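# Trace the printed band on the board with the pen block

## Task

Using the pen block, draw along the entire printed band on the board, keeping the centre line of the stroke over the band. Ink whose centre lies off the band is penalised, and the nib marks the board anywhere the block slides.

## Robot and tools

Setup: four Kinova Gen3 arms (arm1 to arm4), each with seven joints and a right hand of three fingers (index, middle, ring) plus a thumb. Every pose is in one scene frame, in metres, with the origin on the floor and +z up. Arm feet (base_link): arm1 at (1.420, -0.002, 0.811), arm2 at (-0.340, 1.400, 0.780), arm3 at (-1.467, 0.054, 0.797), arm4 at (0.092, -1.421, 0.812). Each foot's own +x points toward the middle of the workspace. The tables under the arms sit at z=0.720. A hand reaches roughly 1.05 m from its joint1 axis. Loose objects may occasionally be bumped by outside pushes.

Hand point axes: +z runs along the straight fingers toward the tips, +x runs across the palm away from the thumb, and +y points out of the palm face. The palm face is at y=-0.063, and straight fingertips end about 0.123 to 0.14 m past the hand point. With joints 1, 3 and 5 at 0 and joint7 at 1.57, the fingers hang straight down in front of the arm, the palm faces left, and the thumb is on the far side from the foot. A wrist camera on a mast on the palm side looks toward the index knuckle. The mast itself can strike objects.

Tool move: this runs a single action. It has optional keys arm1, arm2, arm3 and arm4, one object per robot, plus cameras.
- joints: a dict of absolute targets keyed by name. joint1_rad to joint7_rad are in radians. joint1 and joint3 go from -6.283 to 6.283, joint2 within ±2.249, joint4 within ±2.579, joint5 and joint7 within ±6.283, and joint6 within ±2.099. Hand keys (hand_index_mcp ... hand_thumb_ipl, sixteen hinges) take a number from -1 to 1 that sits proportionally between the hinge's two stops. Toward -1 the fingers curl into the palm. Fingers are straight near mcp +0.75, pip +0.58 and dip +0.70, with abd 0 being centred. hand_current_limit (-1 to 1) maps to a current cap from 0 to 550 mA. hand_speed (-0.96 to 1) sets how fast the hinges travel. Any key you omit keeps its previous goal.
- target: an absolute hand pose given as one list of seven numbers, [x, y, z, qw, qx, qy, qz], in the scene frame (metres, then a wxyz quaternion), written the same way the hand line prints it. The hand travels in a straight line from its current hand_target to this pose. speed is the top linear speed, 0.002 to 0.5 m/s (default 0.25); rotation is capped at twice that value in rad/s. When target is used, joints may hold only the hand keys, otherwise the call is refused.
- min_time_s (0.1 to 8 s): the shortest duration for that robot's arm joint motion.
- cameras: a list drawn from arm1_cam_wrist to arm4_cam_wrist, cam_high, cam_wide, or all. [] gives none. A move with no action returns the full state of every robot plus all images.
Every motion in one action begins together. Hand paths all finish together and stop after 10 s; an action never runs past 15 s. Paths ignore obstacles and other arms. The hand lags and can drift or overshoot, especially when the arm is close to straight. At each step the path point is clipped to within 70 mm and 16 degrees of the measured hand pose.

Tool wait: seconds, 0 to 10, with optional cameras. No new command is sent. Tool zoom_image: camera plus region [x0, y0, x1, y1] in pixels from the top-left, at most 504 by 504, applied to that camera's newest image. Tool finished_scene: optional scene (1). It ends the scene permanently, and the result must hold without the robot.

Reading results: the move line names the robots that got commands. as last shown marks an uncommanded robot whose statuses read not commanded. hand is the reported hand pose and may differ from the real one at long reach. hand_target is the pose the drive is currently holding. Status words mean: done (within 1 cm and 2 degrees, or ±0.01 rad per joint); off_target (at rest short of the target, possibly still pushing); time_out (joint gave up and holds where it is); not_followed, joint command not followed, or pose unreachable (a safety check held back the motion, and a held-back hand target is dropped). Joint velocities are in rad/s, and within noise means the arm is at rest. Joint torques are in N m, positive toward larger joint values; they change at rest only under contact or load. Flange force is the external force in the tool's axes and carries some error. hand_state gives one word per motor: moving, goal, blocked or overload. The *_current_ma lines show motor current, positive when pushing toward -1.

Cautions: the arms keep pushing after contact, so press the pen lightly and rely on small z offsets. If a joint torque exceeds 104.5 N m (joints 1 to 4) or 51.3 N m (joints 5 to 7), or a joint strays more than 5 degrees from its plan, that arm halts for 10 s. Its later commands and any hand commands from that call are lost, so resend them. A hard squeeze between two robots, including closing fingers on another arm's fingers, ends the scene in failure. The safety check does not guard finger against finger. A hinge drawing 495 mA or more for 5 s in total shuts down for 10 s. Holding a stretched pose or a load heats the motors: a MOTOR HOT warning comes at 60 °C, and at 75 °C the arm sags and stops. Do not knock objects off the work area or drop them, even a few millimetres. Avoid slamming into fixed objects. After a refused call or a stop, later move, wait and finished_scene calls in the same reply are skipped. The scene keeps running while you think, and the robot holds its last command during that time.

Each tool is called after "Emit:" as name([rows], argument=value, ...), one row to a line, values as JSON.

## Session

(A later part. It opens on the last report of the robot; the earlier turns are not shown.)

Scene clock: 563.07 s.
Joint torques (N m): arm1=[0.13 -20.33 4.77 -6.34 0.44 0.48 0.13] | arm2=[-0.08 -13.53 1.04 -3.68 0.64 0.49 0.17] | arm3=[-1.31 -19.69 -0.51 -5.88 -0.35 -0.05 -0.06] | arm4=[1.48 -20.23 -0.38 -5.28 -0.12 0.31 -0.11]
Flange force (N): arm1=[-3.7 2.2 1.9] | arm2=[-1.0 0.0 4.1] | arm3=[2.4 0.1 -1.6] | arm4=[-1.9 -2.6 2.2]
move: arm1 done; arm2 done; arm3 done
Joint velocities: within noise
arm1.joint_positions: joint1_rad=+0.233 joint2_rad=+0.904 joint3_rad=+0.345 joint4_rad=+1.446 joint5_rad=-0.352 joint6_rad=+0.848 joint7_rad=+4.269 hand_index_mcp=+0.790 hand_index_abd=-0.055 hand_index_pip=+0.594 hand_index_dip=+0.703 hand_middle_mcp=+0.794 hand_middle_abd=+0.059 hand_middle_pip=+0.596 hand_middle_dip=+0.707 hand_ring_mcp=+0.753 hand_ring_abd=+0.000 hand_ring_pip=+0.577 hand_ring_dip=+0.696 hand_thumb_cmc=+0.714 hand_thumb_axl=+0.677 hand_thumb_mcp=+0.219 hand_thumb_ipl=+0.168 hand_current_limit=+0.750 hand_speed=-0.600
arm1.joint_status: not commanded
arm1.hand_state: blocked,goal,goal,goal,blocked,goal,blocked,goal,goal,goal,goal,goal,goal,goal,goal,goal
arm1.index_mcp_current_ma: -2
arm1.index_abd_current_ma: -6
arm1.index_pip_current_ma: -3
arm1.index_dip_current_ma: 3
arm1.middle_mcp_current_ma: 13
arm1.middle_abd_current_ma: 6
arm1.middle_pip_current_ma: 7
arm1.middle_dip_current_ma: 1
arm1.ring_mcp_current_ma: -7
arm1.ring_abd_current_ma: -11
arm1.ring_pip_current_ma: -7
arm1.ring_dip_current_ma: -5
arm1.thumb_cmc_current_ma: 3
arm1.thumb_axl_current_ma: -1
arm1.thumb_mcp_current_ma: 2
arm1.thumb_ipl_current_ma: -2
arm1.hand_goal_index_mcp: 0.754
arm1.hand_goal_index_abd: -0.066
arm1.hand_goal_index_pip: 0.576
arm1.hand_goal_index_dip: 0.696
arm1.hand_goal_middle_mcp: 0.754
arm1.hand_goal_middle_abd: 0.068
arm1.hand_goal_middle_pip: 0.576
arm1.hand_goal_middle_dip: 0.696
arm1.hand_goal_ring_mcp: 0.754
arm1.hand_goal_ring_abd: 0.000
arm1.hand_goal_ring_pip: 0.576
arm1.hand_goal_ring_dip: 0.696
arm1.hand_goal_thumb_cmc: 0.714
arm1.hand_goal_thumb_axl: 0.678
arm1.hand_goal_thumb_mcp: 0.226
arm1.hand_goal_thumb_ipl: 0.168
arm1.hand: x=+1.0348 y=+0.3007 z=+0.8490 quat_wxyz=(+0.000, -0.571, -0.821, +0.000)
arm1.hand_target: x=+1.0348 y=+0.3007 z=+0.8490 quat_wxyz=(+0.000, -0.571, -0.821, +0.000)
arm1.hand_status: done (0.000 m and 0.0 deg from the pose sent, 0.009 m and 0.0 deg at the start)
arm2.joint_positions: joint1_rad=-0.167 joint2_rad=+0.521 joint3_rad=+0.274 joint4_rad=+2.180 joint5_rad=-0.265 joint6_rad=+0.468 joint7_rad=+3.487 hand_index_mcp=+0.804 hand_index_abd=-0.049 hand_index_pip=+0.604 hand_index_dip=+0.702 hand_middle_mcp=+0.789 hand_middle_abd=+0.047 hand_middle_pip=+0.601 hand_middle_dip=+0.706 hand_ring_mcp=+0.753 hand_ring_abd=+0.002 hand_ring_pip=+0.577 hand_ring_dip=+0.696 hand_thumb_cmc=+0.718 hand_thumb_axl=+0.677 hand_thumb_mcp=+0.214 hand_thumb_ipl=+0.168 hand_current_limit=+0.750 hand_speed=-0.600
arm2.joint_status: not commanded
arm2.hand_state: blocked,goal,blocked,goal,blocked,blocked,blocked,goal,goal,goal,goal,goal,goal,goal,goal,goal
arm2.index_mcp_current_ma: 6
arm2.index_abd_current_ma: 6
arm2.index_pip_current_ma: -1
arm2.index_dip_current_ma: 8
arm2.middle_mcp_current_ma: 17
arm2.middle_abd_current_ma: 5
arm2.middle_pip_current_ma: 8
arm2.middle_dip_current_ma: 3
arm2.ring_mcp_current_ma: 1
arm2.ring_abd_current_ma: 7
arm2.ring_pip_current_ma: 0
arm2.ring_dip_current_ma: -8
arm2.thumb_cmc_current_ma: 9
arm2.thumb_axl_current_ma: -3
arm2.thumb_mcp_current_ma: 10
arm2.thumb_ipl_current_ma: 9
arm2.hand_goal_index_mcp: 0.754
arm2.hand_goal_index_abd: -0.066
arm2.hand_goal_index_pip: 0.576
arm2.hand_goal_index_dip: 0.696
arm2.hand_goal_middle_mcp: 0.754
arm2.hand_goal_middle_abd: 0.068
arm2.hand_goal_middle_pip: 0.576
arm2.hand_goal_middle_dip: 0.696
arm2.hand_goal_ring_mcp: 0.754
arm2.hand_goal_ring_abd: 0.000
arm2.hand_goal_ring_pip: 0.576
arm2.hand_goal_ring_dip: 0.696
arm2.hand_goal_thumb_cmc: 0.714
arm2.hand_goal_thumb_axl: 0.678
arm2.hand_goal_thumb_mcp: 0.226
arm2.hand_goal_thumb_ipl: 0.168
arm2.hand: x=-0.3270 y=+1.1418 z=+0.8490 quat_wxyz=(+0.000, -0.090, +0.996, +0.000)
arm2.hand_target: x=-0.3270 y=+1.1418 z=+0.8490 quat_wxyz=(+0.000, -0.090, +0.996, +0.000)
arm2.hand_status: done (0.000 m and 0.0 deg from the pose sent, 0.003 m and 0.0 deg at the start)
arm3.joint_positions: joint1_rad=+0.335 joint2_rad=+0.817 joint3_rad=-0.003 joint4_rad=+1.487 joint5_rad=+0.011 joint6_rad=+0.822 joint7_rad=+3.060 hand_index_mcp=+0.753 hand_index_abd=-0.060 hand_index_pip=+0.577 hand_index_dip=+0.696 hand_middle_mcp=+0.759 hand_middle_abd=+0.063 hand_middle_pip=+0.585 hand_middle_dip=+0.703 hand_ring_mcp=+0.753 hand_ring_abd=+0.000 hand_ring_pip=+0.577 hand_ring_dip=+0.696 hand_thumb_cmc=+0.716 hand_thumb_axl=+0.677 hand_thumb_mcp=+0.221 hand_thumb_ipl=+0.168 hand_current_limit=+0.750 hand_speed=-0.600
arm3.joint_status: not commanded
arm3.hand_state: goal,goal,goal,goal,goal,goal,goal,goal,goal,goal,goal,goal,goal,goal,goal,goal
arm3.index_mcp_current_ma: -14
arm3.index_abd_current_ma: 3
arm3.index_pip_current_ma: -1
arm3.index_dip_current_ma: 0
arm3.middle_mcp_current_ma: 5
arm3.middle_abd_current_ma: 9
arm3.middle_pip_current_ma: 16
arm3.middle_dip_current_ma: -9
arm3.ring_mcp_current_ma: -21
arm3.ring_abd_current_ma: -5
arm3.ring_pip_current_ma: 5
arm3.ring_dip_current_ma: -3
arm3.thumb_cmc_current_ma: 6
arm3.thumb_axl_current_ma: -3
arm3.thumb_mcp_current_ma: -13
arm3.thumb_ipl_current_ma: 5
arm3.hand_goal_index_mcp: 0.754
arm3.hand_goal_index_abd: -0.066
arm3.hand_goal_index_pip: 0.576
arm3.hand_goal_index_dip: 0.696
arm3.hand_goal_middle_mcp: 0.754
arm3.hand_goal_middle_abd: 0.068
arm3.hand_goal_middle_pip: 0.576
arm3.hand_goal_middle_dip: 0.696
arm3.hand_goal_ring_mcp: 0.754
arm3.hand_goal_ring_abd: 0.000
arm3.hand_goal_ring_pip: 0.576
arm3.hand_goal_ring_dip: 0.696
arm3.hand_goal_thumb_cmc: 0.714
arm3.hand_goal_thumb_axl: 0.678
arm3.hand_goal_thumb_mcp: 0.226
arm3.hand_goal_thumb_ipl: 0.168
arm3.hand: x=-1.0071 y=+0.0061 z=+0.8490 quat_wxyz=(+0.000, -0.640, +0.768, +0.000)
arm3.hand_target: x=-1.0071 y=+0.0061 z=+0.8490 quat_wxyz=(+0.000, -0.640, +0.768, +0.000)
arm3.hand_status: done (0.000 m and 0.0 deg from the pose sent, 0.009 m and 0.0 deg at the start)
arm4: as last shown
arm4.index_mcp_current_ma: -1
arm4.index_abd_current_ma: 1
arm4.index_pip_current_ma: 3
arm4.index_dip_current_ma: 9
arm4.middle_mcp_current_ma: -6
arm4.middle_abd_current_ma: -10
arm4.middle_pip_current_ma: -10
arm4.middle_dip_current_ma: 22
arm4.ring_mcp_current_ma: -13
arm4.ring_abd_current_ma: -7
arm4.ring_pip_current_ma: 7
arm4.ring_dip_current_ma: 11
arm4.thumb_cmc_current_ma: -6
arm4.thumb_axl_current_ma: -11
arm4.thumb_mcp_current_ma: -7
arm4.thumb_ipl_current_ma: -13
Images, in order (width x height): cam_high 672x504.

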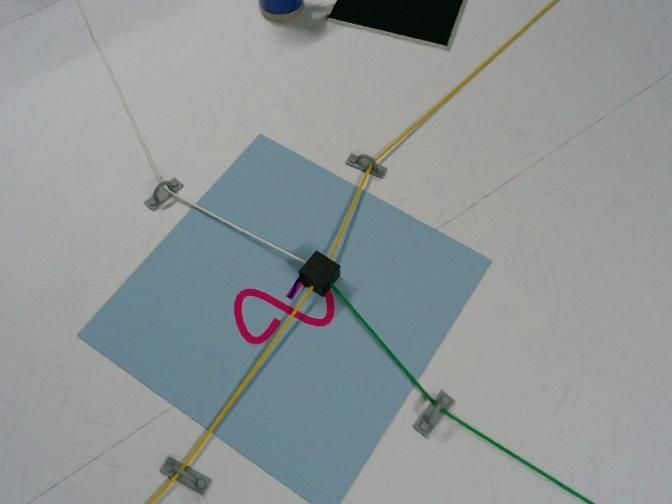

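Emit:
move(arm1={"target":[1.0426,0.3035,0.849,0,-0.5714,-0.8206,0],"speed":0.013}, arm2={"target":[-0.3246,1.1290,0.849,0,-0.0898,0.996,0],"speed":0.013}, arm3={"target":[-0.9998,0.0048,0.849,0,-0.64,0.7684,0],"speed":0.013}, arm4={"target":[0.2289,-1.0198,0.849,0,-0.995,-0.1002,0],"speed":0.013}, cameras=["cam_high"])

Emit:
zoom_image(camera="cam_high", region=[280, 240, 360, 300])

Scene clock: 577.13 s.
Joint torques (N m): arm1=[-0.03 -20.36 4.57 -6.46 0.35 0.41 0.16] | arm2=[0 -14.21 1.12 -4.32 0.56 0.31 0.12] | arm3=[-1.24 -19.93 -0.44 -6.04 -0.33 -0.05 -0.04] | arm4=[1.7 -19.49 -0.06 -4.58 0 0.67 -0.08]
Flange force (N): arm1=[-3.7 2.4 2.1] | arm2=[-1.2 0.9 4.1] | arm3=[2.2 0.5 -1.6] | arm4=[-2.0 -3.4 1.9]
move: arm1 done; arm2 done; arm3 done; arm4 done
Joint velocities: within noise
arm1.joint_positions: joint1_rad=+0.243 joint2_rad=+0.895 joint3_rad=+0.343 joint4_rad=+1.467 joint5_rad=-0.351 joint6_rad=+0.835 joint7_rad=+4.283 hand_index_mcp=+0.794 hand_index_abd=-0.055 hand_index_pip=+0.596 hand_index_dip=+0.703 hand_middle_mcp=+0.798 hand_middle_abd=+0.059 hand_middle_pip=+0.599 hand_middle_dip=+0.707 hand_ring_mcp=+0.753 hand_ring_abd=+0.000 hand_ring_pip=+0.577 hand_ring_dip=+0.696 hand_thumb_cmc=+0.714 hand_thumb_axl=+0.677 hand_thumb_mcp=+0.219 hand_thumb_ipl=+0.168 hand_current_limit=+0.750 hand_speed=-0.600
arm1.joint_status: not commanded
arm1.hand_state: blocked,goal,goal,goal,blocked,goal,blocked,goal,goal,goal,goal,goal,goal,goal,goal,goal
arm1.index_mcp_current_ma: -3
arm1.index_abd_current_ma: -1
arm1.index_pip_current_ma: -10
arm1.index_dip_current_ma: 0
arm1.middle_mcp_current_ma: 21
arm1.middle_abd_current_ma: 12
arm1.middle_pip_current_ma: 14
arm1.middle_dip_current_ma: 4
arm1.ring_mcp_current_ma: -12
arm1.ring_abd_current_ma: -7
arm1.ring_pip_current_ma: 1
arm1.ring_dip_current_ma: -4
arm1.thumb_cmc_current_ma: 1
arm1.thumb_axl_current_ma: -4
arm1.thumb_mcp_current_ma: 4
arm1.thumb_ipl_current_ma: 9
arm1.hand_goal_index_mcp: 0.754
arm1.hand_goal_index_abd: -0.066
arm1.hand_goal_index_pip: 0.576
arm1.hand_goal_index_dip: 0.696
arm1.hand_goal_middle_mcp: 0.754
arm1.hand_goal_middle_abd: 0.068
arm1.hand_goal_middle_pip: 0.576
arm1.hand_goal_middle_dip: 0.696
arm1.hand_goal_ring_mcp: 0.754
arm1.hand_goal_ring_abd: 0.000
arm1.hand_goal_ring_pip: 0.576
arm1.hand_goal_ring_dip: 0.696
arm1.hand_goal_thumb_cmc: 0.714
arm1.hand_goal_thumb_axl: 0.678
arm1.hand_goal_thumb_mcp: 0.226
arm1.hand_goal_thumb_ipl: 0.168
arm1.hand: x=+1.0426 y=+0.3035 z=+0.8490 quat_wxyz=(+0.000, -0.571, -0.821, +0.000)
arm1.hand_target: x=+1.0426 y=+0.3035 z=+0.8490 quat_wxyz=(+0.000, -0.571, -0.821, +0.000)
arm1.hand_status: done (0.000 m and 0.0 deg from the pose sent, 0.008 m and 0.0 deg at the start)
arm2.joint_positions: joint1_rad=-0.170 joint2_rad=+0.538 joint3_rad=+0.276 joint4_rad=+2.139 joint5_rad=-0.265 joint6_rad=+0.493 joint7_rad=+3.481 hand_index_mcp=+0.762 hand_index_abd=-0.049 hand_index_pip=+0.588 hand_index_dip=+0.702 hand_middle_mcp=+0.755 hand_middle_abd=+0.047 hand_middle_pip=+0.581 hand_middle_dip=+0.706 hand_ring_mcp=+0.753 hand_ring_abd=+0.002 hand_ring_pip=+0.577 hand_ring_dip=+0.696 hand_thumb_cmc=+0.718 hand_thumb_axl=+0.677 hand_thumb_mcp=+0.214 hand_thumb_ipl=+0.168 hand_current_limit=+0.750 hand_speed=-0.600
arm2.joint_status: not commanded
arm2.hand_state: goal,goal,goal,goal,goal,blocked,goal,goal,goal,goal,goal,goal,goal,goal,goal,goal
arm2.index_mcp_current_ma: -10
arm2.index_abd_current_ma: 7
arm2.index_pip_current_ma: -3
arm2.index_dip_current_ma: 1
arm2.middle_mcp_current_ma: 13
arm2.middle_abd_current_ma: 9
arm2.middle_pip_current_ma: -1
arm2.middle_dip_current_ma: 1
arm2.ring_mcp_current_ma: 3
arm2.ring_abd_current_ma: 7
arm2.ring_pip_current_ma: 0
arm2.ring_dip_current_ma: -11
arm2.thumb_cmc_current_ma: 8
arm2.thumb_axl_current_ma: -3
arm2.thumb_mcp_current_ma: 7
arm2.thumb_ipl_current_ma: 8
arm2.hand_goal_index_mcp: 0.754
arm2.hand_goal_index_abd: -0.066
arm2.hand_goal_index_pip: 0.576
arm2.hand_goal_index_dip: 0.696
arm2.hand_goal_middle_mcp: 0.754
arm2.hand_goal_middle_abd: 0.068
arm2.hand_goal_middle_pip: 0.576
arm2.hand_goal_middle_dip: 0.696
arm2.hand_goal_ring_mcp: 0.754
arm2.hand_goal_ring_abd: 0.000
arm2.hand_goal_ring_pip: 0.576
arm2.hand_goal_ring_dip: 0.696
arm2.hand_goal_thumb_cmc: 0.714
arm2.hand_goal_thumb_axl: 0.678
arm2.hand_goal_thumb_mcp: 0.226
arm2.hand_goal_thumb_ipl: 0.168
arm2.hand: x=-0.3246 y=+1.1290 z=+0.8490 quat_wxyz=(+0.000, -0.090, +0.996, +0.000)
arm2.hand_target: x=-0.3246 y=+1.1290 z=+0.8490 quat_wxyz=(+0.000, -0.090, +0.996, +0.000)
arm2.hand_status: done (0.000 m and 0.0 deg from the pose sent, 0.013 m and 0.0 deg at the start)
arm3.joint_positions: joint1_rad=+0.335 joint2_rad=+0.830 joint3_rad=-0.003 joint4_rad=+1.456 joint5_rad=+0.011 joint6_rad=+0.840 joint7_rad=+3.062 hand_index_mcp=+0.753 hand_index_abd=-0.060 hand_index_pip=+0.577 hand_index_dip=+0.696 hand_middle_mcp=+0.759 hand_middle_abd=+0.063 hand_middle_pip=+0.584 hand_middle_dip=+0.703 hand_ring_mcp=+0.753 hand_ring_abd=+0.000 hand_ring_pip=+0.577 hand_ring_dip=+0.696 hand_thumb_cmc=+0.716 hand_thumb_axl=+0.677 hand_thumb_mcp=+0.221 hand_thumb_ipl=+0.168 hand_current_limit=+0.750 hand_speed=-0.600
arm3.joint_status: not commanded
arm3.hand_state: goal,goal,goal,goal,goal,goal,goal,goal,goal,goal,goal,goal,goal,goal,goal,goal
arm3.index_mcp_current_ma: -22
arm3.index_abd_current_ma: 13
arm3.index_pip_current_ma: -9
arm3.index_dip_current_ma: 15
arm3.middle_mcp_current_ma: -1
arm3.middle_abd_current_ma: -1
arm3.middle_pip_current_ma: 16
arm3.middle_dip_current_ma: -1
arm3.ring_mcp_current_ma: -5
arm3.ring_abd_current_ma: -6
arm3.ring_pip_current_ma: -2
arm3.ring_dip_current_ma: -3
arm3.thumb_cmc_current_ma: 4
arm3.thumb_axl_current_ma: 0
arm3.thumb_mcp_current_ma: -12
arm3.thumb_ipl_current_ma: -5
arm3.hand_goal_index_mcp: 0.754
arm3.hand_goal_index_abd: -0.066
arm3.hand_goal_index_pip: 0.576
arm3.hand_goal_index_dip: 0.696
arm3.hand_goal_middle_mcp: 0.754
arm3.hand_goal_middle_abd: 0.068
arm3.hand_goal_middle_pip: 0.576
arm3.hand_goal_middle_dip: 0.696
arm3.hand_goal_ring_mcp: 0.754
arm3.hand_goal_ring_abd: 0.000
arm3.hand_goal_ring_pip: 0.576
arm3.hand_goal_ring_dip: 0.696
arm3.hand_goal_thumb_cmc: 0.714
arm3.hand_goal_thumb_axl: 0.678
arm3.hand_goal_thumb_mcp: 0.226
arm3.hand_goal_thumb_ipl: 0.168
arm3.hand: x=-0.9998 y=+0.0048 z=+0.8490 quat_wxyz=(+0.000, -0.640, +0.768, +0.000)
arm3.hand_target: x=-0.9998 y=+0.0048 z=+0.8490 quat_wxyz=(+0.000, -0.640, +0.768, +0.000)
arm3.hand_status: done (0.000 m and 0.0 deg from the pose sent, 0.007 m and 0.0 deg at the start)
arm4.joint_positions: joint1_rad=+0.440 joint2_rad=+0.801 joint3_rad=-0.095 joint4_rad=+1.626 joint5_rad=+0.101 joint6_rad=+0.716 joint7_rad=+3.494 hand_index_mcp=+0.768 hand_index_abd=-0.060 hand_index_pip=+0.583 hand_index_dip=+0.702 hand_middle_mcp=+0.760 hand_middle_abd=+0.064 hand_middle_pip=+0.582 hand_middle_dip=+0.702 hand_ring_mcp=+0.753 hand_ring_abd=+0.000 hand_ring_pip=+0.577 hand_ring_dip=+0.696 hand_thumb_cmc=+0.715 hand_thumb_axl=+0.677 hand_thumb_mcp=+0.221 hand_thumb_ipl=+0.168 hand_current_limit=+0.750 hand_speed=-0.600
arm4.joint_status: not commanded
arm4.hand_state: goal,goal,goal,goal,goal,goal,goal,goal,goal,goal,goal,goal,goal,goal,goal,goal
arm4.index_mcp_current_ma: 39
arm4.index_abd_current_ma: -2
arm4.index_pip_current_ma: 21
arm4.index_dip_current_ma: 8
arm4.middle_mcp_current_ma: 21
arm4.middle_abd_current_ma: -13
arm4.middle_pip_current_ma: 10
arm4.middle_dip_current_ma: 20
arm4.ring_mcp_current_ma: -6
arm4.ring_abd_current_ma: -13
arm4.ring_pip_current_ma: 0
arm4.ring_dip_current_ma: 6
arm4.thumb_cmc_current_ma: -6
arm4.thumb_axl_current_ma: -17
arm4.thumb_mcp_current_ma: -2
arm4.thumb_ipl_current_ma: -3
arm4.hand_goal_index_mcp: 0.754
arm4.hand_goal_index_abd: -0.066
arm4.hand_goal_index_pip: 0.576
arm4.hand_goal_index_dip: 0.696
arm4.hand_goal_middle_mcp: 0.754
arm4.hand_goal_middle_abd: 0.068
arm4.hand_goal_middle_pip: 0.576
arm4.hand_goal_middle_dip: 0.696
arm4.hand_goal_ring_mcp: 0.754
arm4.hand_goal_ring_abd: 0.000
arm4.hand_goal_ring_pip: 0.576
arm4.hand_goal_ring_dip: 0.696
arm4.hand_goal_thumb_cmc: 0.714
arm4.hand_goal_thumb_axl: 0.678
arm4.hand_goal_thumb_mcp: 0.226
arm4.hand_goal_thumb_ipl: 0.168
arm4.hand: x=+0.2289 y=-1.0198 z=+0.8490 quat_wxyz=(+0.000, -0.995, -0.100, +0.000)
arm4.hand_target: x=+0.2289 y=-1.0198 z=+0.8490 quat_wxyz=(+0.000, -0.995, -0.100, +0.000)
arm4.hand_status: done (0.000 m and 0.0 deg from the pose sent, 0.009 m and 0.0 deg at the start)
Images, in order (width x height): cam_high 672x504.

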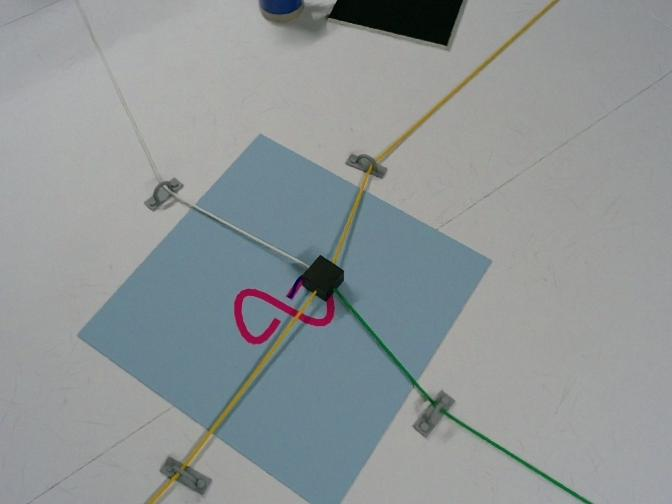

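Scaled by 6.300.

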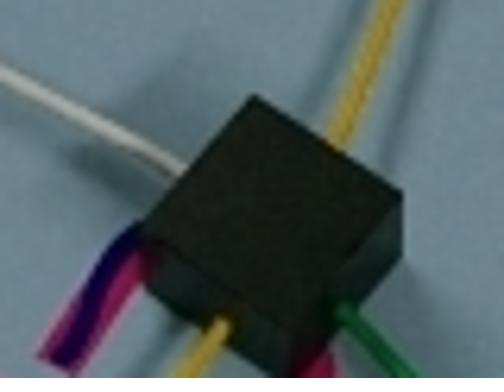

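Emit:
zoom_image(camera="cam_high", region=[282, 268, 314, 300])

Scaled by 15.750.

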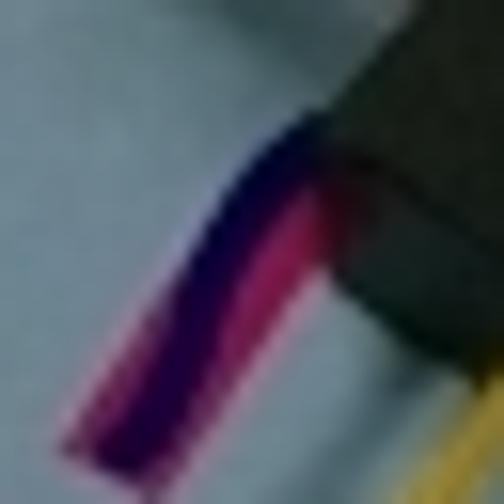

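Emit:
move(arm1={"target":[1.0515,0.3068,0.849,0,-0.5714,-0.8206,0],"speed":0.012}, arm2={"target":[-0.3226,1.1177,0.849,0,-0.0898,0.996,0],"speed":0.012}, arm3={"target":[-0.9911,0.0032,0.849,0,-0.64,0.7684,0],"speed":0.012}, arm4={"target":[0.2307,-1.0288,0.849,0,-0.995,-0.1002,0],"speed":0.012}, cameras=["cam_high"])

Emit:
zoom_image(camera="cam_high", region=[282, 246, 362, 306])

Scene clock: 611.60 s.
Joint torques (N m): arm1=[-0.2 -20.39 4.4 -6.59 0.24 0.33 0.15] | arm2=[0.1 -14.69 1.16 -4.49 0.55 0.24 0.13] | arm3=[-1.27 -20.34 -0.43 -6.17 -0.34 -0.06 -0.04] | arm4=[1.73 -19.11 -0.09 -4.39 -0.01 0.72 -0.07]
Flange force (N): arm1=[-3.6 2.7 2.4] | arm2=[-1.5 0.6 3.8] | arm3=[2.2 0.4 -1.4] | arm4=[-2.1 -3.5 1.9]
move: arm1 done; arm2 done; arm3 done; arm4 done
Joint velocities: within noise
arm1.joint_positions: joint1_rad=+0.256 joint2_rad=+0.885 joint3_rad=+0.341 joint4_rad=+1.491 joint5_rad=-0.350 joint6_rad=+0.821 joint7_rad=+4.299 hand_index_mcp=+0.794 hand_index_abd=-0.055 hand_index_pip=+0.596 hand_index_dip=+0.703 hand_middle_mcp=+0.798 hand_middle_abd=+0.059 hand_middle_pip=+0.599 hand_middle_dip=+0.707 hand_ring_mcp=+0.753 hand_ring_abd=+0.000 hand_ring_pip=+0.577 hand_ring_dip=+0.696 hand_thumb_cmc=+0.714 hand_thumb_axl=+0.677 hand_thumb_mcp=+0.219 hand_thumb_ipl=+0.168 hand_current_limit=+0.750 hand_speed=-0.600
arm1.joint_status: not commanded
arm1.hand_state: blocked,goal,goal,goal,blocked,goal,blocked,goal,goal,goal,goal,goal,goal,goal,goal,goal
arm1.index_mcp_current_ma: -2
arm1.index_abd_current_ma: -6
arm1.index_pip_current_ma: -10
arm1.index_dip_current_ma: 10
arm1.middle_mcp_current_ma: 16
arm1.middle_abd_current_ma: 10
arm1.middle_pip_current_ma: 10
arm1.middle_dip_current_ma: 2
arm1.ring_mcp_current_ma: -14
arm1.ring_abd_current_ma: -3
arm1.ring_pip_current_ma: 2
arm1.ring_dip_current_ma: -3
arm1.thumb_cmc_current_ma: -1
arm1.thumb_axl_current_ma: -3
arm1.thumb_mcp_current_ma: 10
arm1.thumb_ipl_current_ma: 14
arm1.hand_goal_index_mcp: 0.754
arm1.hand_goal_index_abd: -0.066
arm1.hand_goal_index_pip: 0.576
arm1.hand_goal_index_dip: 0.696
arm1.hand_goal_middle_mcp: 0.754
arm1.hand_goal_middle_abd: 0.068
arm1.hand_goal_middle_pip: 0.576
arm1.hand_goal_middle_dip: 0.696
arm1.hand_goal_ring_mcp: 0.754
arm1.hand_goal_ring_abd: 0.000
arm1.hand_goal_ring_pip: 0.576
arm1.hand_goal_ring_dip: 0.696
arm1.hand_goal_thumb_cmc: 0.714
arm1.hand_goal_thumb_axl: 0.678
arm1.hand_goal_thumb_mcp: 0.226
arm1.hand_goal_thumb_ipl: 0.168
arm1.hand: x=+1.0515 y=+0.3068 z=+0.8490 quat_wxyz=(+0.000, -0.571, -0.821, +0.000)
arm1.hand_target: x=+1.0515 y=+0.3068 z=+0.8490 quat_wxyz=(+0.000, -0.571, -0.821, +0.000)
arm1.hand_status: done (0.000 m and 0.0 deg from the pose sent, 0.009 m and 0.0 deg at the start)
arm2.joint_positions: joint1_rad=-0.171 joint2_rad=+0.553 joint3_rad=+0.278 joint4_rad=+2.103 joint5_rad=-0.264 joint6_rad=+0.515 joint7_rad=+3.475 hand_index_mcp=+0.760 hand_index_abd=-0.049 hand_index_pip=+0.583 hand_index_dip=+0.702 hand_middle_mcp=+0.755 hand_middle_abd=+0.047 hand_middle_pip=+0.579 hand_middle_dip=+0.706 hand_ring_mcp=+0.753 hand_ring_abd=+0.002 hand_ring_pip=+0.577 hand_ring_dip=+0.696 hand_thumb_cmc=+0.718 hand_thumb_axl=+0.677 hand_thumb_mcp=+0.214 hand_thumb_ipl=+0.168 hand_current_limit=+0.750 hand_speed=-0.600
arm2.joint_status: not commanded
arm2.hand_state: goal,goal,goal,goal,goal,blocked,goal,goal,goal,goal,goal,goal,goal,goal,goal,goal
arm2.index_mcp_current_ma: -7
arm2.index_abd_current_ma: 7
arm2.index_pip_current_ma: -3
arm2.index_dip_current_ma: 3
arm2.middle_mcp_current_ma: 12
arm2.middle_abd_current_ma: 7
arm2.middle_pip_current_ma: 0
arm2.middle_dip_current_ma: 1
arm2.ring_mcp_current_ma: 2
arm2.ring_abd_current_ma: 4
arm2.ring_pip_current_ma: 8
arm2.ring_dip_current_ma: -13
arm2.thumb_cmc_current_ma: 5
arm2.thumb_axl_current_ma: -6
arm2.thumb_mcp_current_ma: 3
arm2.thumb_ipl_current_ma: 7
arm2.hand_goal_index_mcp: 0.754
arm2.hand_goal_index_abd: -0.066
arm2.hand_goal_index_pip: 0.576
arm2.hand_goal_index_dip: 0.696
arm2.hand_goal_middle_mcp: 0.754
arm2.hand_goal_middle_abd: 0.068
arm2.hand_goal_middle_pip: 0.576
arm2.hand_goal_middle_dip: 0.696
arm2.hand_goal_ring_mcp: 0.754
arm2.hand_goal_ring_abd: 0.000
arm2.hand_goal_ring_pip: 0.576
arm2.hand_goal_ring_dip: 0.696
arm2.hand_goal_thumb_cmc: 0.714
arm2.hand_goal_thumb_axl: 0.678
arm2.hand_goal_thumb_mcp: 0.226
arm2.hand_goal_thumb_ipl: 0.168
arm2.hand: x=-0.3226 y=+1.1177 z=+0.8490 quat_wxyz=(+0.000, -0.090, +0.996, +0.000)
arm2.hand_target: x=-0.3226 y=+1.1177 z=+0.8490 quat_wxyz=(+0.000, -0.090, +0.996, +0.000)
arm2.hand_status: done (0.000 m and 0.0 deg from the pose sent, 0.011 m and 0.0 deg at the start)
arm3.joint_positions: joint1_rad=+0.336 joint2_rad=+0.846 joint3_rad=-0.003 joint4_rad=+1.419 joint5_rad=+0.010 joint6_rad=+0.861 joint7_rad=+3.063 hand_index_mcp=+0.753 hand_index_abd=-0.060 hand_index_pip=+0.577 hand_index_dip=+0.696 hand_middle_mcp=+0.753 hand_middle_abd=+0.063 hand_middle_pip=+0.578 hand_middle_dip=+0.702 hand_ring_mcp=+0.753 hand_ring_abd=+0.000 hand_ring_pip=+0.577 hand_ring_dip=+0.696 hand_thumb_cmc=+0.716 hand_thumb_axl=+0.677 hand_thumb_mcp=+0.221 hand_thumb_ipl=+0.168 hand_current_limit=+0.750 hand_speed=-0.600
arm3.joint_status: not commanded
arm3.hand_state: goal,goal,goal,goal,goal,goal,goal,goal,goal,goal,goal,goal,goal,goal,goal,goal
arm3.index_mcp_current_ma: -6
arm3.index_abd_current_ma: 5
arm3.index_pip_current_ma: 10
arm3.index_dip_current_ma: 15
arm3.middle_mcp_current_ma: -8
arm3.middle_abd_current_ma: -5
arm3.middle_pip_current_ma: 1
arm3.middle_dip_current_ma: -6
arm3.ring_mcp_current_ma: -15
arm3.ring_abd_current_ma: -11
arm3.ring_pip_current_ma: 9
arm3.ring_dip_current_ma: 18
arm3.thumb_cmc_current_ma: 0
arm3.thumb_axl_current_ma: -16
arm3.thumb_mcp_current_ma: -17
arm3.thumb_ipl_current_ma: -12
arm3.hand_goal_index_mcp: 0.754
arm3.hand_goal_index_abd: -0.066
arm3.hand_goal_index_pip: 0.576
arm3.hand_goal_index_dip: 0.696
arm3.hand_goal_middle_mcp: 0.754
arm3.hand_goal_middle_abd: 0.068
arm3.hand_goal_middle_pip: 0.576
arm3.hand_goal_middle_dip: 0.696
arm3.hand_goal_ring_mcp: 0.754
arm3.hand_goal_ring_abd: 0.000
arm3.hand_goal_ring_pip: 0.576
arm3.hand_goal_ring_dip: 0.696
arm3.hand_goal_thumb_cmc: 0.714
arm3.hand_goal_thumb_axl: 0.678
arm3.hand_goal_thumb_mcp: 0.226
arm3.hand_goal_thumb_ipl: 0.168
arm3.hand: x=-0.9911 y=+0.0032 z=+0.8490 quat_wxyz=(+0.000, -0.640, +0.768, +0.000)
arm3.hand_target: x=-0.9911 y=+0.0032 z=+0.8490 quat_wxyz=(+0.000, -0.640, +0.768, +0.000)
arm3.hand_status: done (0.000 m and 0.0 deg from the pose sent, 0.009 m and 0.0 deg at the start)
arm4.joint_positions: joint1_rad=+0.449 joint2_rad=+0.789 joint3_rad=-0.095 joint4_rad=+1.657 joint5_rad=+0.103 joint6_rad=+0.697 joint7_rad=+3.499 hand_index_mcp=+0.769 hand_index_abd=-0.060 hand_index_pip=+0.583 hand_index_dip=+0.702 hand_middle_mcp=+0.761 hand_middle_abd=+0.064 hand_middle_pip=+0.582 hand_middle_dip=+0.702 hand_ring_mcp=+0.753 hand_ring_abd=+0.000 hand_ring_pip=+0.577 hand_ring_dip=+0.696 hand_thumb_cmc=+0.715 hand_thumb_axl=+0.677 hand_thumb_mcp=+0.221 hand_thumb_ipl=+0.168 hand_current_limit=+0.750 hand_speed=-0.600
arm4.joint_status: not commanded
arm4.hand_state: goal,goal,goal,goal,goal,goal,goal,goal,goal,goal,goal,goal,goal,goal,goal,goal
arm4.index_mcp_current_ma: 48
arm4.index_abd_current_ma: -1
arm4.index_pip_current_ma: 24
arm4.index_dip_current_ma: 9
arm4.middle_mcp_current_ma: 15
arm4.middle_abd_current_ma: -8
arm4.middle_pip_current_ma: 12
arm4.middle_dip_current_ma: 18
arm4.ring_mcp_current_ma: -9
arm4.ring_abd_current_ma: -12
arm4.ring_pip_current_ma: 1
arm4.ring_dip_current_ma: 7
arm4.thumb_cmc_current_ma: -6
arm4.thumb_axl_current_ma: -16
arm4.thumb_mcp_current_ma: -5
arm4.thumb_ipl_current_ma: -7
arm4.hand_goal_index_mcp: 0.754
arm4.hand_goal_index_abd: -0.066
arm4.hand_goal_index_pip: 0.576
arm4.hand_goal_index_dip: 0.696
arm4.hand_goal_middle_mcp: 0.754
arm4.hand_goal_middle_abd: 0.068
arm4.hand_goal_middle_pip: 0.576
arm4.hand_goal_middle_dip: 0.696
arm4.hand_goal_ring_mcp: 0.754
arm4.hand_goal_ring_abd: 0.000
arm4.hand_goal_ring_pip: 0.576
arm4.hand_goal_ring_dip: 0.696
arm4.hand_goal_thumb_cmc: 0.714
arm4.hand_goal_thumb_axl: 0.678
arm4.hand_goal_thumb_mcp: 0.226
arm4.hand_goal_thumb_ipl: 0.168
arm4.hand: x=+0.2307 y=-1.0288 z=+0.8490 quat_wxyz=(+0.000, -0.995, -0.100, +0.000)
arm4.hand_target: x=+0.2307 y=-1.0288 z=+0.8490 quat_wxyz=(+0.000, -0.995, -0.100, +0.000)
arm4.hand_status: done (0.000 m and 0.0 deg from the pose sent, 0.009 m and 0.0 deg at the start)
Images, in order (width x height): cam_high 672x504.

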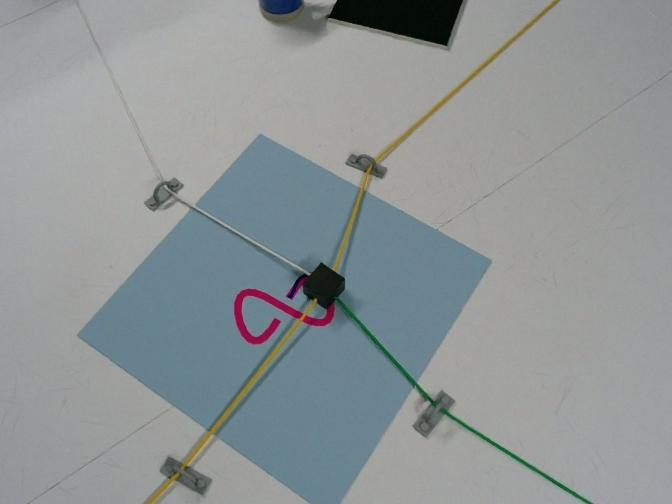

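Scaled by 6.300.

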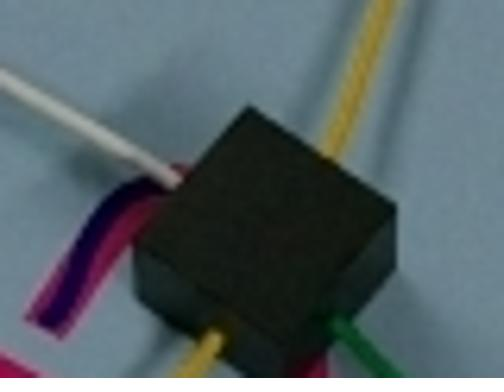

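Emit:
move(arm1={"target":[1.0624,0.3109,0.849,0,-0.5714,-0.8206,0],"speed":0.012}, arm2={"target":[-0.3209,1.1086,0.849,0,-0.0898,0.996,0],"speed":0.012}, arm3={"target":[-0.9808,0.0013,0.849,0,-0.64,0.7684,0],"speed":0.012}, arm4={"target":[0.2317,-1.0337,0.849,0,-0.995,-0.1002,0],"speed":0.012}, cameras=["cam_high"])

Emit:
zoom_image(camera="cam_high", region=[282, 256, 362, 316])

Scene clock: 621.73 s.
Joint torques (N m): arm1=[-0.05 -20.24 4.54 -6.45 0.33 0.37 0.17] | arm2=[-0.12 -14.92 1.21 -4.44 0.56 0.21 0.09] | arm3=[-1.28 -20.66 -0.42 -6.28 -0.38 -0.09 -0.05] | arm4=[1.64 -19.12 -0.17 -4.48 -0.01 0.59 -0.07]
Flange force (N): arm1=[-3.6 2.3 2.8] | arm2=[-0.7 0.2 3.5] | arm3=[2.2 0.3 -1.6] | arm4=[-2.0 -3.4 2.0]
move: arm1 done; arm2 done; arm3 done; arm4 done
Joint velocities: within noise
arm1.joint_positions: joint1_rad=+0.271 joint2_rad=+0.873 joint3_rad=+0.338 joint4_rad=+1.519 joint5_rad=-0.350 joint6_rad=+0.804 joint7_rad=+4.320 hand_index_mcp=+0.794 hand_index_abd=-0.055 hand_index_pip=+0.596 hand_index_dip=+0.703 hand_middle_mcp=+0.798 hand_middle_abd=+0.059 hand_middle_pip=+0.599 hand_middle_dip=+0.707 hand_ring_mcp=+0.753 hand_ring_abd=+0.000 hand_ring_pip=+0.577 hand_ring_dip=+0.696 hand_thumb_cmc=+0.714 hand_thumb_axl=+0.677 hand_thumb_mcp=+0.219 hand_thumb_ipl=+0.168 hand_current_limit=+0.750 hand_speed=-0.600
arm1.joint_status: not commanded
arm1.hand_state: blocked,goal,goal,goal,blocked,goal,blocked,goal,goal,goal,goal,goal,goal,goal,goal,goal
arm1.index_mcp_current_ma: 8
arm1.index_abd_current_ma: -12
arm1.index_pip_current_ma: -6
arm1.index_dip_current_ma: 1
arm1.middle_mcp_current_ma: 13
arm1.middle_abd_current_ma: 6
arm1.middle_pip_current_ma: 7
arm1.middle_dip_current_ma: 7
arm1.ring_mcp_current_ma: -6
arm1.ring_abd_current_ma: -12
arm1.ring_pip_current_ma: -3
arm1.ring_dip_current_ma: -7
arm1.thumb_cmc_current_ma: 0
arm1.thumb_axl_current_ma: 2
arm1.thumb_mcp_current_ma: 9
arm1.thumb_ipl_current_ma: 4
arm1.hand_goal_index_mcp: 0.754
arm1.hand_goal_index_abd: -0.066
arm1.hand_goal_index_pip: 0.576
arm1.hand_goal_index_dip: 0.696
arm1.hand_goal_middle_mcp: 0.754
arm1.hand_goal_middle_abd: 0.068
arm1.hand_goal_middle_pip: 0.576
arm1.hand_goal_middle_dip: 0.696
arm1.hand_goal_ring_mcp: 0.754
arm1.hand_goal_ring_abd: 0.000
arm1.hand_goal_ring_pip: 0.576
arm1.hand_goal_ring_dip: 0.696
arm1.hand_goal_thumb_cmc: 0.714
arm1.hand_goal_thumb_axl: 0.678
arm1.hand_goal_thumb_mcp: 0.226
arm1.hand_goal_thumb_ipl: 0.168
arm1.hand: x=+1.0624 y=+0.3109 z=+0.8490 quat_wxyz=(+0.000, -0.571, -0.821, +0.000)
arm1.hand_target: x=+1.0624 y=+0.3109 z=+0.8490 quat_wxyz=(+0.000, -0.571, -0.821, +0.000)
arm1.hand_status: done (0.000 m and 0.0 deg from the pose sent, 0.012 m and 0.0 deg at the start)
arm2.joint_positions: joint1_rad=-0.173 joint2_rad=+0.566 joint3_rad=+0.280 joint4_rad=+2.073 joint5_rad=-0.263 joint6_rad=+0.533 joint7_rad=+3.471 hand_index_mcp=+0.760 hand_index_abd=-0.049 hand_index_pip=+0.583 hand_index_dip=+0.702 hand_middle_mcp=+0.755 hand_middle_abd=+0.047 hand_middle_pip=+0.579 hand_middle_dip=+0.706 hand_ring_mcp=+0.753 hand_ring_abd=+0.002 hand_ring_pip=+0.577 hand_ring_dip=+0.696 hand_thumb_cmc=+0.718 hand_thumb_axl=+0.677 hand_thumb_mcp=+0.214 hand_thumb_ipl=+0.168 hand_current_limit=+0.750 hand_speed=-0.600
arm2.joint_status: not commanded
arm2.hand_state: goal,goal,goal,goal,goal,blocked,goal,goal,goal,goal,goal,goal,goal,goal,goal,goal
arm2.index_mcp_current_ma: -11
arm2.index_abd_current_ma: 1
arm2.index_pip_current_ma: 0
arm2.index_dip_current_ma: -4
arm2.middle_mcp_current_ma: 8
arm2.middle_abd_current_ma: 8
arm2.middle_pip_current_ma: -5
arm2.middle_dip_current_ma: -4
arm2.ring_mcp_current_ma: 4
arm2.ring_abd_current_ma: 8
arm2.ring_pip_current_ma: 5
arm2.ring_dip_current_ma: -10
arm2.thumb_cmc_current_ma: 4
arm2.thumb_axl_current_ma: -3
arm2.thumb_mcp_current_ma: 9
arm2.thumb_ipl_current_ma: 5
arm2.hand_goal_index_mcp: 0.754
arm2.hand_goal_index_abd: -0.066
arm2.hand_goal_index_pip: 0.576
arm2.hand_goal_index_dip: 0.696
arm2.hand_goal_middle_mcp: 0.754
arm2.hand_goal_middle_abd: 0.068
arm2.hand_goal_middle_pip: 0.576
arm2.hand_goal_middle_dip: 0.696
arm2.hand_goal_ring_mcp: 0.754
arm2.hand_goal_ring_abd: 0.000
arm2.hand_goal_ring_pip: 0.576
arm2.hand_goal_ring_dip: 0.696
arm2.hand_goal_thumb_cmc: 0.714
arm2.hand_goal_thumb_axl: 0.678
arm2.hand_goal_thumb_mcp: 0.226
arm2.hand_goal_thumb_ipl: 0.168
arm2.hand: x=-0.3209 y=+1.1086 z=+0.8490 quat_wxyz=(+0.000, -0.090, +0.996, +0.000)
arm2.hand_target: x=-0.3209 y=+1.1086 z=+0.8490 quat_wxyz=(+0.000, -0.090, +0.996, +0.000)
arm2.hand_status: done (0.000 m and 0.0 deg from the pose sent, 0.009 m and 0.0 deg at the start)
arm3.joint_positions: joint1_rad=+0.337 joint2_rad=+0.865 joint3_rad=-0.002 joint4_rad=+1.374 joint5_rad=+0.010 joint6_rad=+0.887 joint7_rad=+3.065 hand_index_mcp=+0.753 hand_index_abd=-0.060 hand_index_pip=+0.577 hand_index_dip=+0.696 hand_middle_mcp=+0.753 hand_middle_abd=+0.063 hand_middle_pip=+0.582 hand_middle_dip=+0.702 hand_ring_mcp=+0.753 hand_ring_abd=+0.000 hand_ring_pip=+0.577 hand_ring_dip=+0.696 hand_thumb_cmc=+0.716 hand_thumb_axl=+0.677 hand_thumb_mcp=+0.221 hand_thumb_ipl=+0.168 hand_current_limit=+0.750 hand_speed=-0.600
arm3.joint_status: not commanded
arm3.hand_state: goal,goal,goal,goal,goal,goal,goal,goal,goal,goal,goal,goal,goal,goal,goal,goal
arm3.index_mcp_current_ma: 7
arm3.index_abd_current_ma: -1
arm3.index_pip_current_ma: 2
arm3.index_dip_current_ma: 8
arm3.middle_mcp_current_ma: 6
arm3.middle_abd_current_ma: -4
arm3.middle_pip_current_ma: 1
arm3.middle_dip_current_ma: 5
arm3.ring_mcp_current_ma: -7
arm3.ring_abd_current_ma: -5
arm3.ring_pip_current_ma: 3
arm3.ring_dip_current_ma: -4
arm3.thumb_cmc_current_ma: -14
arm3.thumb_axl_current_ma: -1
arm3.thumb_mcp_current_ma: -8
arm3.thumb_ipl_current_ma: -11
arm3.hand_goal_index_mcp: 0.754
arm3.hand_goal_index_abd: -0.066
arm3.hand_goal_index_pip: 0.576
arm3.hand_goal_index_dip: 0.696
arm3.hand_goal_middle_mcp: 0.754
arm3.hand_goal_middle_abd: 0.068
arm3.hand_goal_middle_pip: 0.576
arm3.hand_goal_middle_dip: 0.696
arm3.hand_goal_ring_mcp: 0.754
arm3.hand_goal_ring_abd: 0.000
arm3.hand_goal_ring_pip: 0.576
arm3.hand_goal_ring_dip: 0.696
arm3.hand_goal_thumb_cmc: 0.714
arm3.hand_goal_thumb_axl: 0.678
arm3.hand_goal_thumb_mcp: 0.226
arm3.hand_goal_thumb_ipl: 0.168
arm3.hand: x=-0.9808 y=+0.0013 z=+0.8490 quat_wxyz=(+0.000, -0.640, +0.768, +0.000)
arm3.hand_target: x=-0.9808 y=+0.0013 z=+0.8490 quat_wxyz=(+0.000, -0.640, +0.768, +0.000)
arm3.hand_status: done (0.000 m and 0.0 deg from the pose sent, 0.010 m and 0.0 deg at the start)
arm4.joint_positions: joint1_rad=+0.454 joint2_rad=+0.782 joint3_rad=-0.096 joint4_rad=+1.673 joint5_rad=+0.104 joint6_rad=+0.688 joint7_rad=+3.502 hand_index_mcp=+0.769 hand_index_abd=-0.060 hand_index_pip=+0.583 hand_index_dip=+0.702 hand_middle_mcp=+0.761 hand_middle_abd=+0.064 hand_middle_pip=+0.582 hand_middle_dip=+0.702 hand_ring_mcp=+0.753 hand_ring_abd=+0.000 hand_ring_pip=+0.577 hand_ring_dip=+0.696 hand_thumb_cmc=+0.715 hand_thumb_axl=+0.677 hand_thumb_mcp=+0.221 hand_thumb_ipl=+0.168 hand_current_limit=+0.750 hand_speed=-0.600
arm4.joint_status: not commanded
arm4.hand_state: goal,goal,goal,goal,goal,goal,goal,goal,goal,goal,goal,goal,goal,goal,goal,goal
arm4.index_mcp_current_ma: 44
arm4.index_abd_current_ma: 1
arm4.index_pip_current_ma: 29
arm4.index_dip_current_ma: 6
arm4.middle_mcp_current_ma: 20
arm4.middle_abd_current_ma: -10
arm4.middle_pip_current_ma: 6
arm4.middle_dip_current_ma: 18
arm4.ring_mcp_current_ma: -12
arm4.ring_abd_current_ma: -8
arm4.ring_pip_current_ma: 8
arm4.ring_dip_current_ma: 10
arm4.thumb_cmc_current_ma: -2
arm4.thumb_axl_current_ma: -9
arm4.thumb_mcp_current_ma: -8
arm4.thumb_ipl_current_ma: -17
arm4.hand_goal_index_mcp: 0.754
arm4.hand_goal_index_abd: -0.066
arm4.hand_goal_index_pip: 0.576
arm4.hand_goal_index_dip: 0.696
arm4.hand_goal_middle_mcp: 0.754
arm4.hand_goal_middle_abd: 0.068
arm4.hand_goal_middle_pip: 0.576
arm4.hand_goal_middle_dip: 0.696
arm4.hand_goal_ring_mcp: 0.754
arm4.hand_goal_ring_abd: 0.000
arm4.hand_goal_ring_pip: 0.576
arm4.hand_goal_ring_dip: 0.696
arm4.hand_goal_thumb_cmc: 0.714
arm4.hand_goal_thumb_axl: 0.678
arm4.hand_goal_thumb_mcp: 0.226
arm4.hand_goal_thumb_ipl: 0.168
arm4.hand: x=+0.2317 y=-1.0337 z=+0.8490 quat_wxyz=(+0.000, -0.995, -0.100, +0.000)
arm4.hand_target: x=+0.2317 y=-1.0337 z=+0.8490 quat_wxyz=(+0.000, -0.995, -0.100, +0.000)
arm4.hand_status: done (0.000 m and 0.0 deg from the pose sent, 0.005 m and 0.0 deg at the start)
Images, in order (width x height): cam_high 672x504.

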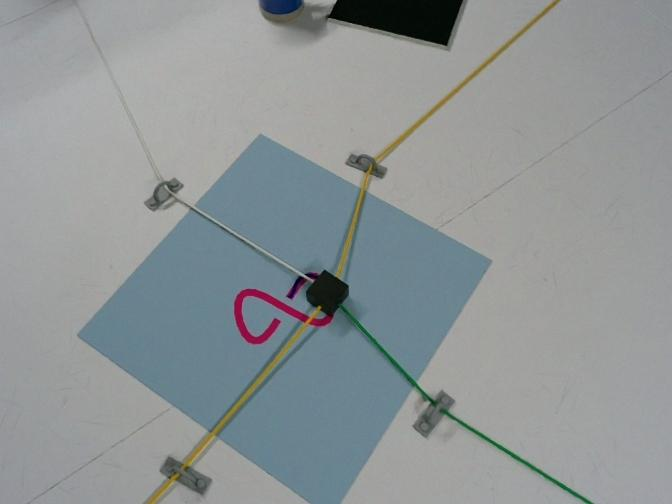

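Scaled by 6.300.

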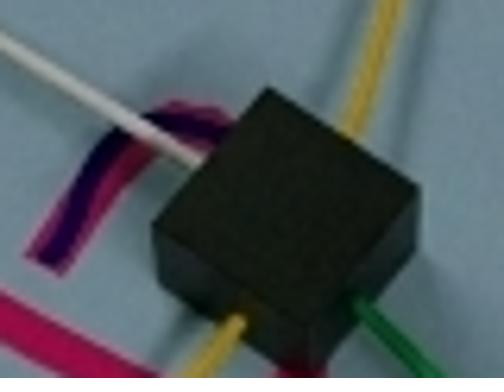

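Emit:
move(arm1={"target":[1.0726,0.3147,0.849,0,-0.5714,-0.8206,0],"speed":0.012}, arm2={"target":[-0.3188,1.0971,0.849,0,-0.0898,0.996,0],"speed":0.012}, arm3={"target":[-0.9719,-0.0004,0.849,0,-0.64,0.7684,0],"speed":0.012}, arm4={"target":[0.2339,-1.0445,0.849,0,-0.995,-0.1002,0],"speed":0.012}, cameras=["cam_high"])

Emit:
zoom_image(camera="cam_high", region=[282, 256, 362, 316])

Scene clock: 644.33 s.
Joint torques (N m): arm1=[-0.19 -20.14 4.44 -6.52 0.25 0.32 0.16] | arm2=[-0.09 -15.55 1.26 -4.66 0.52 0.29 0.06] | arm3=[-1.29 -20.93 -0.41 -6.37 -0.35 -0.06 -0.04] | arm4=[1.71 -18.74 -0.05 -4.23 0.04 0.72 -0.08]
Flange force (N): arm1=[-3.6 2.5 2.9] | arm2=[-0.7 0.3 4.1] | arm3=[2.2 0.3 -1.6] | arm4=[-2.2 -3.5 2.2]
move: arm1 done; arm2 done; arm3 done; arm4 done
Joint velocities: within noise
arm1.joint_positions: joint1_rad=+0.286 joint2_rad=+0.862 joint3_rad=+0.335 joint4_rad=+1.544 joint5_rad=-0.349 joint6_rad=+0.789 joint7_rad=+4.339 hand_index_mcp=+0.794 hand_index_abd=-0.055 hand_index_pip=+0.596 hand_index_dip=+0.703 hand_middle_mcp=+0.798 hand_middle_abd=+0.059 hand_middle_pip=+0.599 hand_middle_dip=+0.707 hand_ring_mcp=+0.753 hand_ring_abd=+0.000 hand_ring_pip=+0.577 hand_ring_dip=+0.696 hand_thumb_cmc=+0.714 hand_thumb_axl=+0.677 hand_thumb_mcp=+0.219 hand_thumb_ipl=+0.168 hand_current_limit=+0.750 hand_speed=-0.600
arm1.joint_status: not commanded
arm1.hand_state: blocked,goal,goal,goal,blocked,goal,blocked,goal,goal,goal,goal,goal,goal,goal,goal,goal
arm1.index_mcp_current_ma: 2
arm1.index_abd_current_ma: -2
arm1.index_pip_current_ma: -8
arm1.index_dip_current_ma: 12
arm1.middle_mcp_current_ma: 26
arm1.middle_abd_current_ma: 9
arm1.middle_pip_current_ma: 14
arm1.middle_dip_current_ma: 4
arm1.ring_mcp_current_ma: -1
arm1.ring_abd_current_ma: -1
arm1.ring_pip_current_ma: 2
arm1.ring_dip_current_ma: 6
arm1.thumb_cmc_current_ma: 6
arm1.thumb_axl_current_ma: -2
arm1.thumb_mcp_current_ma: 3
arm1.thumb_ipl_current_ma: 10
arm1.hand_goal_index_mcp: 0.754
arm1.hand_goal_index_abd: -0.066
arm1.hand_goal_index_pip: 0.576
arm1.hand_goal_index_dip: 0.696
arm1.hand_goal_middle_mcp: 0.754
arm1.hand_goal_middle_abd: 0.068
arm1.hand_goal_middle_pip: 0.576
arm1.hand_goal_middle_dip: 0.696
arm1.hand_goal_ring_mcp: 0.754
arm1.hand_goal_ring_abd: 0.000
arm1.hand_goal_ring_pip: 0.576
arm1.hand_goal_ring_dip: 0.696
arm1.hand_goal_thumb_cmc: 0.714
arm1.hand_goal_thumb_axl: 0.678
arm1.hand_goal_thumb_mcp: 0.226
arm1.hand_goal_thumb_ipl: 0.168
arm1.hand: x=+1.0726 y=+0.3147 z=+0.8490 quat_wxyz=(+0.000, -0.571, -0.821, +0.000)
arm1.hand_target: x=+1.0726 y=+0.3147 z=+0.8490 quat_wxyz=(+0.000, -0.571, -0.821, +0.000)
arm1.hand_status: done (0.000 m and 0.0 deg from the pose sent, 0.011 m and 0.0 deg at the start)
arm2.joint_positions: joint1_rad=-0.174 joint2_rad=+0.582 joint3_rad=+0.282 joint4_rad=+2.035 joint5_rad=-0.263 joint6_rad=+0.555 joint7_rad=+3.466 hand_index_mcp=+0.760 hand_index_abd=-0.049 hand_index_pip=+0.587 hand_index_dip=+0.702 hand_middle_mcp=+0.755 hand_middle_abd=+0.047 hand_middle_pip=+0.579 hand_middle_dip=+0.706 hand_ring_mcp=+0.753 hand_ring_abd=+0.002 hand_ring_pip=+0.577 hand_ring_dip=+0.696 hand_thumb_cmc=+0.718 hand_thumb_axl=+0.677 hand_thumb_mcp=+0.214 hand_thumb_ipl=+0.168 hand_current_limit=+0.750 hand_speed=-0.600
arm2.joint_status: not commanded
arm2.hand_state: goal,goal,goal,goal,goal,blocked,goal,goal,goal,goal,goal,goal,goal,goal,goal,goal
arm2.index_mcp_current_ma: -9
arm2.index_abd_current_ma: 11
arm2.index_pip_current_ma: -1
arm2.index_dip_current_ma: 3
arm2.middle_mcp_current_ma: 8
arm2.middle_abd_current_ma: 5
arm2.middle_pip_current_ma: -1
arm2.middle_dip_current_ma: -8
arm2.ring_mcp_current_ma: 3
arm2.ring_abd_current_ma: 8
arm2.ring_pip_current_ma: 8
arm2.ring_dip_current_ma: -11
arm2.thumb_cmc_current_ma: 4
arm2.thumb_axl_current_ma: -4
arm2.thumb_mcp_current_ma: 10
arm2.thumb_ipl_current_ma: 4
arm2.hand_goal_index_mcp: 0.754
arm2.hand_goal_index_abd: -0.066
arm2.hand_goal_index_pip: 0.576
arm2.hand_goal_index_dip: 0.696
arm2.hand_goal_middle_mcp: 0.754
arm2.hand_goal_middle_abd: 0.068
arm2.hand_goal_middle_pip: 0.576
arm2.hand_goal_middle_dip: 0.696
arm2.hand_goal_ring_mcp: 0.754
arm2.hand_goal_ring_abd: 0.000
arm2.hand_goal_ring_pip: 0.576
arm2.hand_goal_ring_dip: 0.696
arm2.hand_goal_thumb_cmc: 0.714
arm2.hand_goal_thumb_axl: 0.678
arm2.hand_goal_thumb_mcp: 0.226
arm2.hand_goal_thumb_ipl: 0.168
arm2.hand: x=-0.3188 y=+1.0971 z=+0.8490 quat_wxyz=(+0.000, -0.090, +0.996, +0.000)
arm2.hand_target: x=-0.3188 y=+1.0971 z=+0.8490 quat_wxyz=(+0.000, -0.090, +0.996, +0.000)
arm2.hand_status: done (0.000 m and 0.0 deg from the pose sent, 0.012 m and 0.0 deg at the start)
arm3.joint_positions: joint1_rad=+0.338 joint2_rad=+0.882 joint3_rad=-0.002 joint4_rad=+1.334 joint5_rad=+0.009 joint6_rad=+0.910 joint7_rad=+3.067 hand_index_mcp=+0.753 hand_index_abd=-0.060 hand_index_pip=+0.577 hand_index_dip=+0.696 hand_middle_mcp=+0.754 hand_middle_abd=+0.063 hand_middle_pip=+0.582 hand_middle_dip=+0.702 hand_ring_mcp=+0.753 hand_ring_abd=+0.000 hand_ring_pip=+0.577 hand_ring_dip=+0.696 hand_thumb_cmc=+0.716 hand_thumb_axl=+0.677 hand_thumb_mcp=+0.221 hand_thumb_ipl=+0.168 hand_current_limit=+0.750 hand_speed=-0.600
arm3.joint_status: not commanded
arm3.hand_state: goal,goal,goal,goal,goal,goal,goal,goal,goal,goal,goal,goal,goal,goal,goal,goal
arm3.index_mcp_current_ma: 0
arm3.index_abd_current_ma: -1
arm3.index_pip_current_ma: 5
arm3.index_dip_current_ma: 10
arm3.middle_mcp_current_ma: 3
arm3.middle_abd_current_ma: -3
arm3.middle_pip_current_ma: 13
arm3.middle_dip_current_ma: -22
arm3.ring_mcp_current_ma: -19
arm3.ring_abd_current_ma: 6
arm3.ring_pip_current_ma: 3
arm3.ring_dip_current_ma: -4
arm3.thumb_cmc_current_ma: 10
arm3.thumb_axl_current_ma: 11
arm3.thumb_mcp_current_ma: -9
arm3.thumb_ipl_current_ma: -8
arm3.hand_goal_index_mcp: 0.754
arm3.hand_goal_index_abd: -0.066
arm3.hand_goal_index_pip: 0.576
arm3.hand_goal_index_dip: 0.696
arm3.hand_goal_middle_mcp: 0.754
arm3.hand_goal_middle_abd: 0.068
arm3.hand_goal_middle_pip: 0.576
arm3.hand_goal_middle_dip: 0.696
arm3.hand_goal_ring_mcp: 0.754
arm3.hand_goal_ring_abd: 0.000
arm3.hand_goal_ring_pip: 0.576
arm3.hand_goal_ring_dip: 0.696
arm3.hand_goal_thumb_cmc: 0.714
arm3.hand_goal_thumb_axl: 0.678
arm3.hand_goal_thumb_mcp: 0.226
arm3.hand_goal_thumb_ipl: 0.168
arm3.hand: x=-0.9719 y=-0.0004 z=+0.8490 quat_wxyz=(+0.000, -0.640, +0.768, +0.000)
arm3.hand_target: x=-0.9719 y=-0.0004 z=+0.8490 quat_wxyz=(+0.000, -0.640, +0.768, +0.000)
arm3.hand_status: done (0.000 m and 0.0 deg from the pose sent, 0.009 m and 0.0 deg at the start)
arm4.joint_positions: joint1_rad=+0.466 joint2_rad=+0.768 joint3_rad=-0.096 joint4_rad=+1.709 joint5_rad=+0.106 joint6_rad=+0.666 joint7_rad=+3.509 hand_index_mcp=+0.769 hand_index_abd=-0.060 hand_index_pip=+0.583 hand_index_dip=+0.702 hand_middle_mcp=+0.761 hand_middle_abd=+0.064 hand_middle_pip=+0.582 hand_middle_dip=+0.702 hand_ring_mcp=+0.753 hand_ring_abd=+0.000 hand_ring_pip=+0.577 hand_ring_dip=+0.696 hand_thumb_cmc=+0.715 hand_thumb_axl=+0.677 hand_thumb_mcp=+0.221 hand_thumb_ipl=+0.168 hand_current_limit=+0.750 hand_speed=-0.600
arm4.joint_status: not commanded
arm4.hand_state: goal,goal,goal,goal,goal,goal,goal,goal,goal,goal,goal,goal,goal,goal,goal,goal
arm4.index_mcp_current_ma: 50
arm4.index_abd_current_ma: 2
arm4.index_pip_current_ma: 22
arm4.index_dip_current_ma: 8
arm4.middle_mcp_current_ma: 19
arm4.middle_abd_current_ma: -11
arm4.middle_pip_current_ma: 3
arm4.middle_dip_current_ma: 21
arm4.ring_mcp_current_ma: -13
arm4.ring_abd_current_ma: -12
arm4.ring_pip_current_ma: 11
arm4.ring_dip_current_ma: 8
arm4.thumb_cmc_current_ma: 0
arm4.thumb_axl_current_ma: -9
arm4.thumb_mcp_current_ma: -6
arm4.thumb_ipl_current_ma: -15
arm4.hand_goal_index_mcp: 0.754
arm4.hand_goal_index_abd: -0.066
arm4.hand_goal_index_pip: 0.576
arm4.hand_goal_index_dip: 0.696
arm4.hand_goal_middle_mcp: 0.754
arm4.hand_goal_middle_abd: 0.068
arm4.hand_goal_middle_pip: 0.576
arm4.hand_goal_middle_dip: 0.696
arm4.hand_goal_ring_mcp: 0.754
arm4.hand_goal_ring_abd: 0.000
arm4.hand_goal_ring_pip: 0.576
arm4.hand_goal_ring_dip: 0.696
arm4.hand_goal_thumb_cmc: 0.714
arm4.hand_goal_thumb_axl: 0.678
arm4.hand_goal_thumb_mcp: 0.226
arm4.hand_goal_thumb_ipl: 0.168
arm4.hand: x=+0.2339 y=-1.0445 z=+0.8490 quat_wxyz=(+0.000, -0.995, -0.100, +0.000)
arm4.hand_target: x=+0.2339 y=-1.0445 z=+0.8490 quat_wxyz=(+0.000, -0.995, -0.100, +0.000)
arm4.hand_status: done (0.000 m and 0.0 deg from the pose sent, 0.011 m and 0.0 deg at the start)
Images, in order (width x height): cam_high 672x504.

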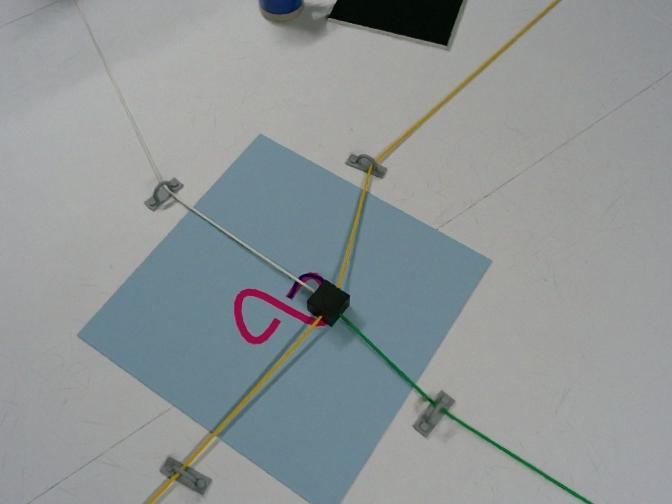

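Scaled by 6.300.

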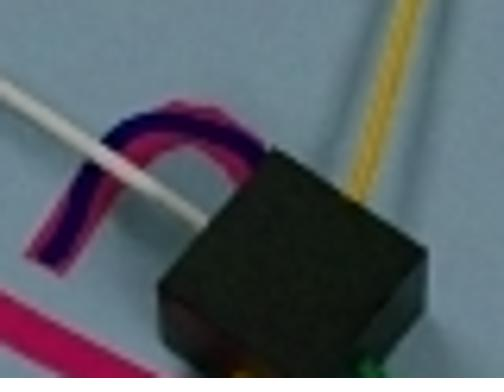

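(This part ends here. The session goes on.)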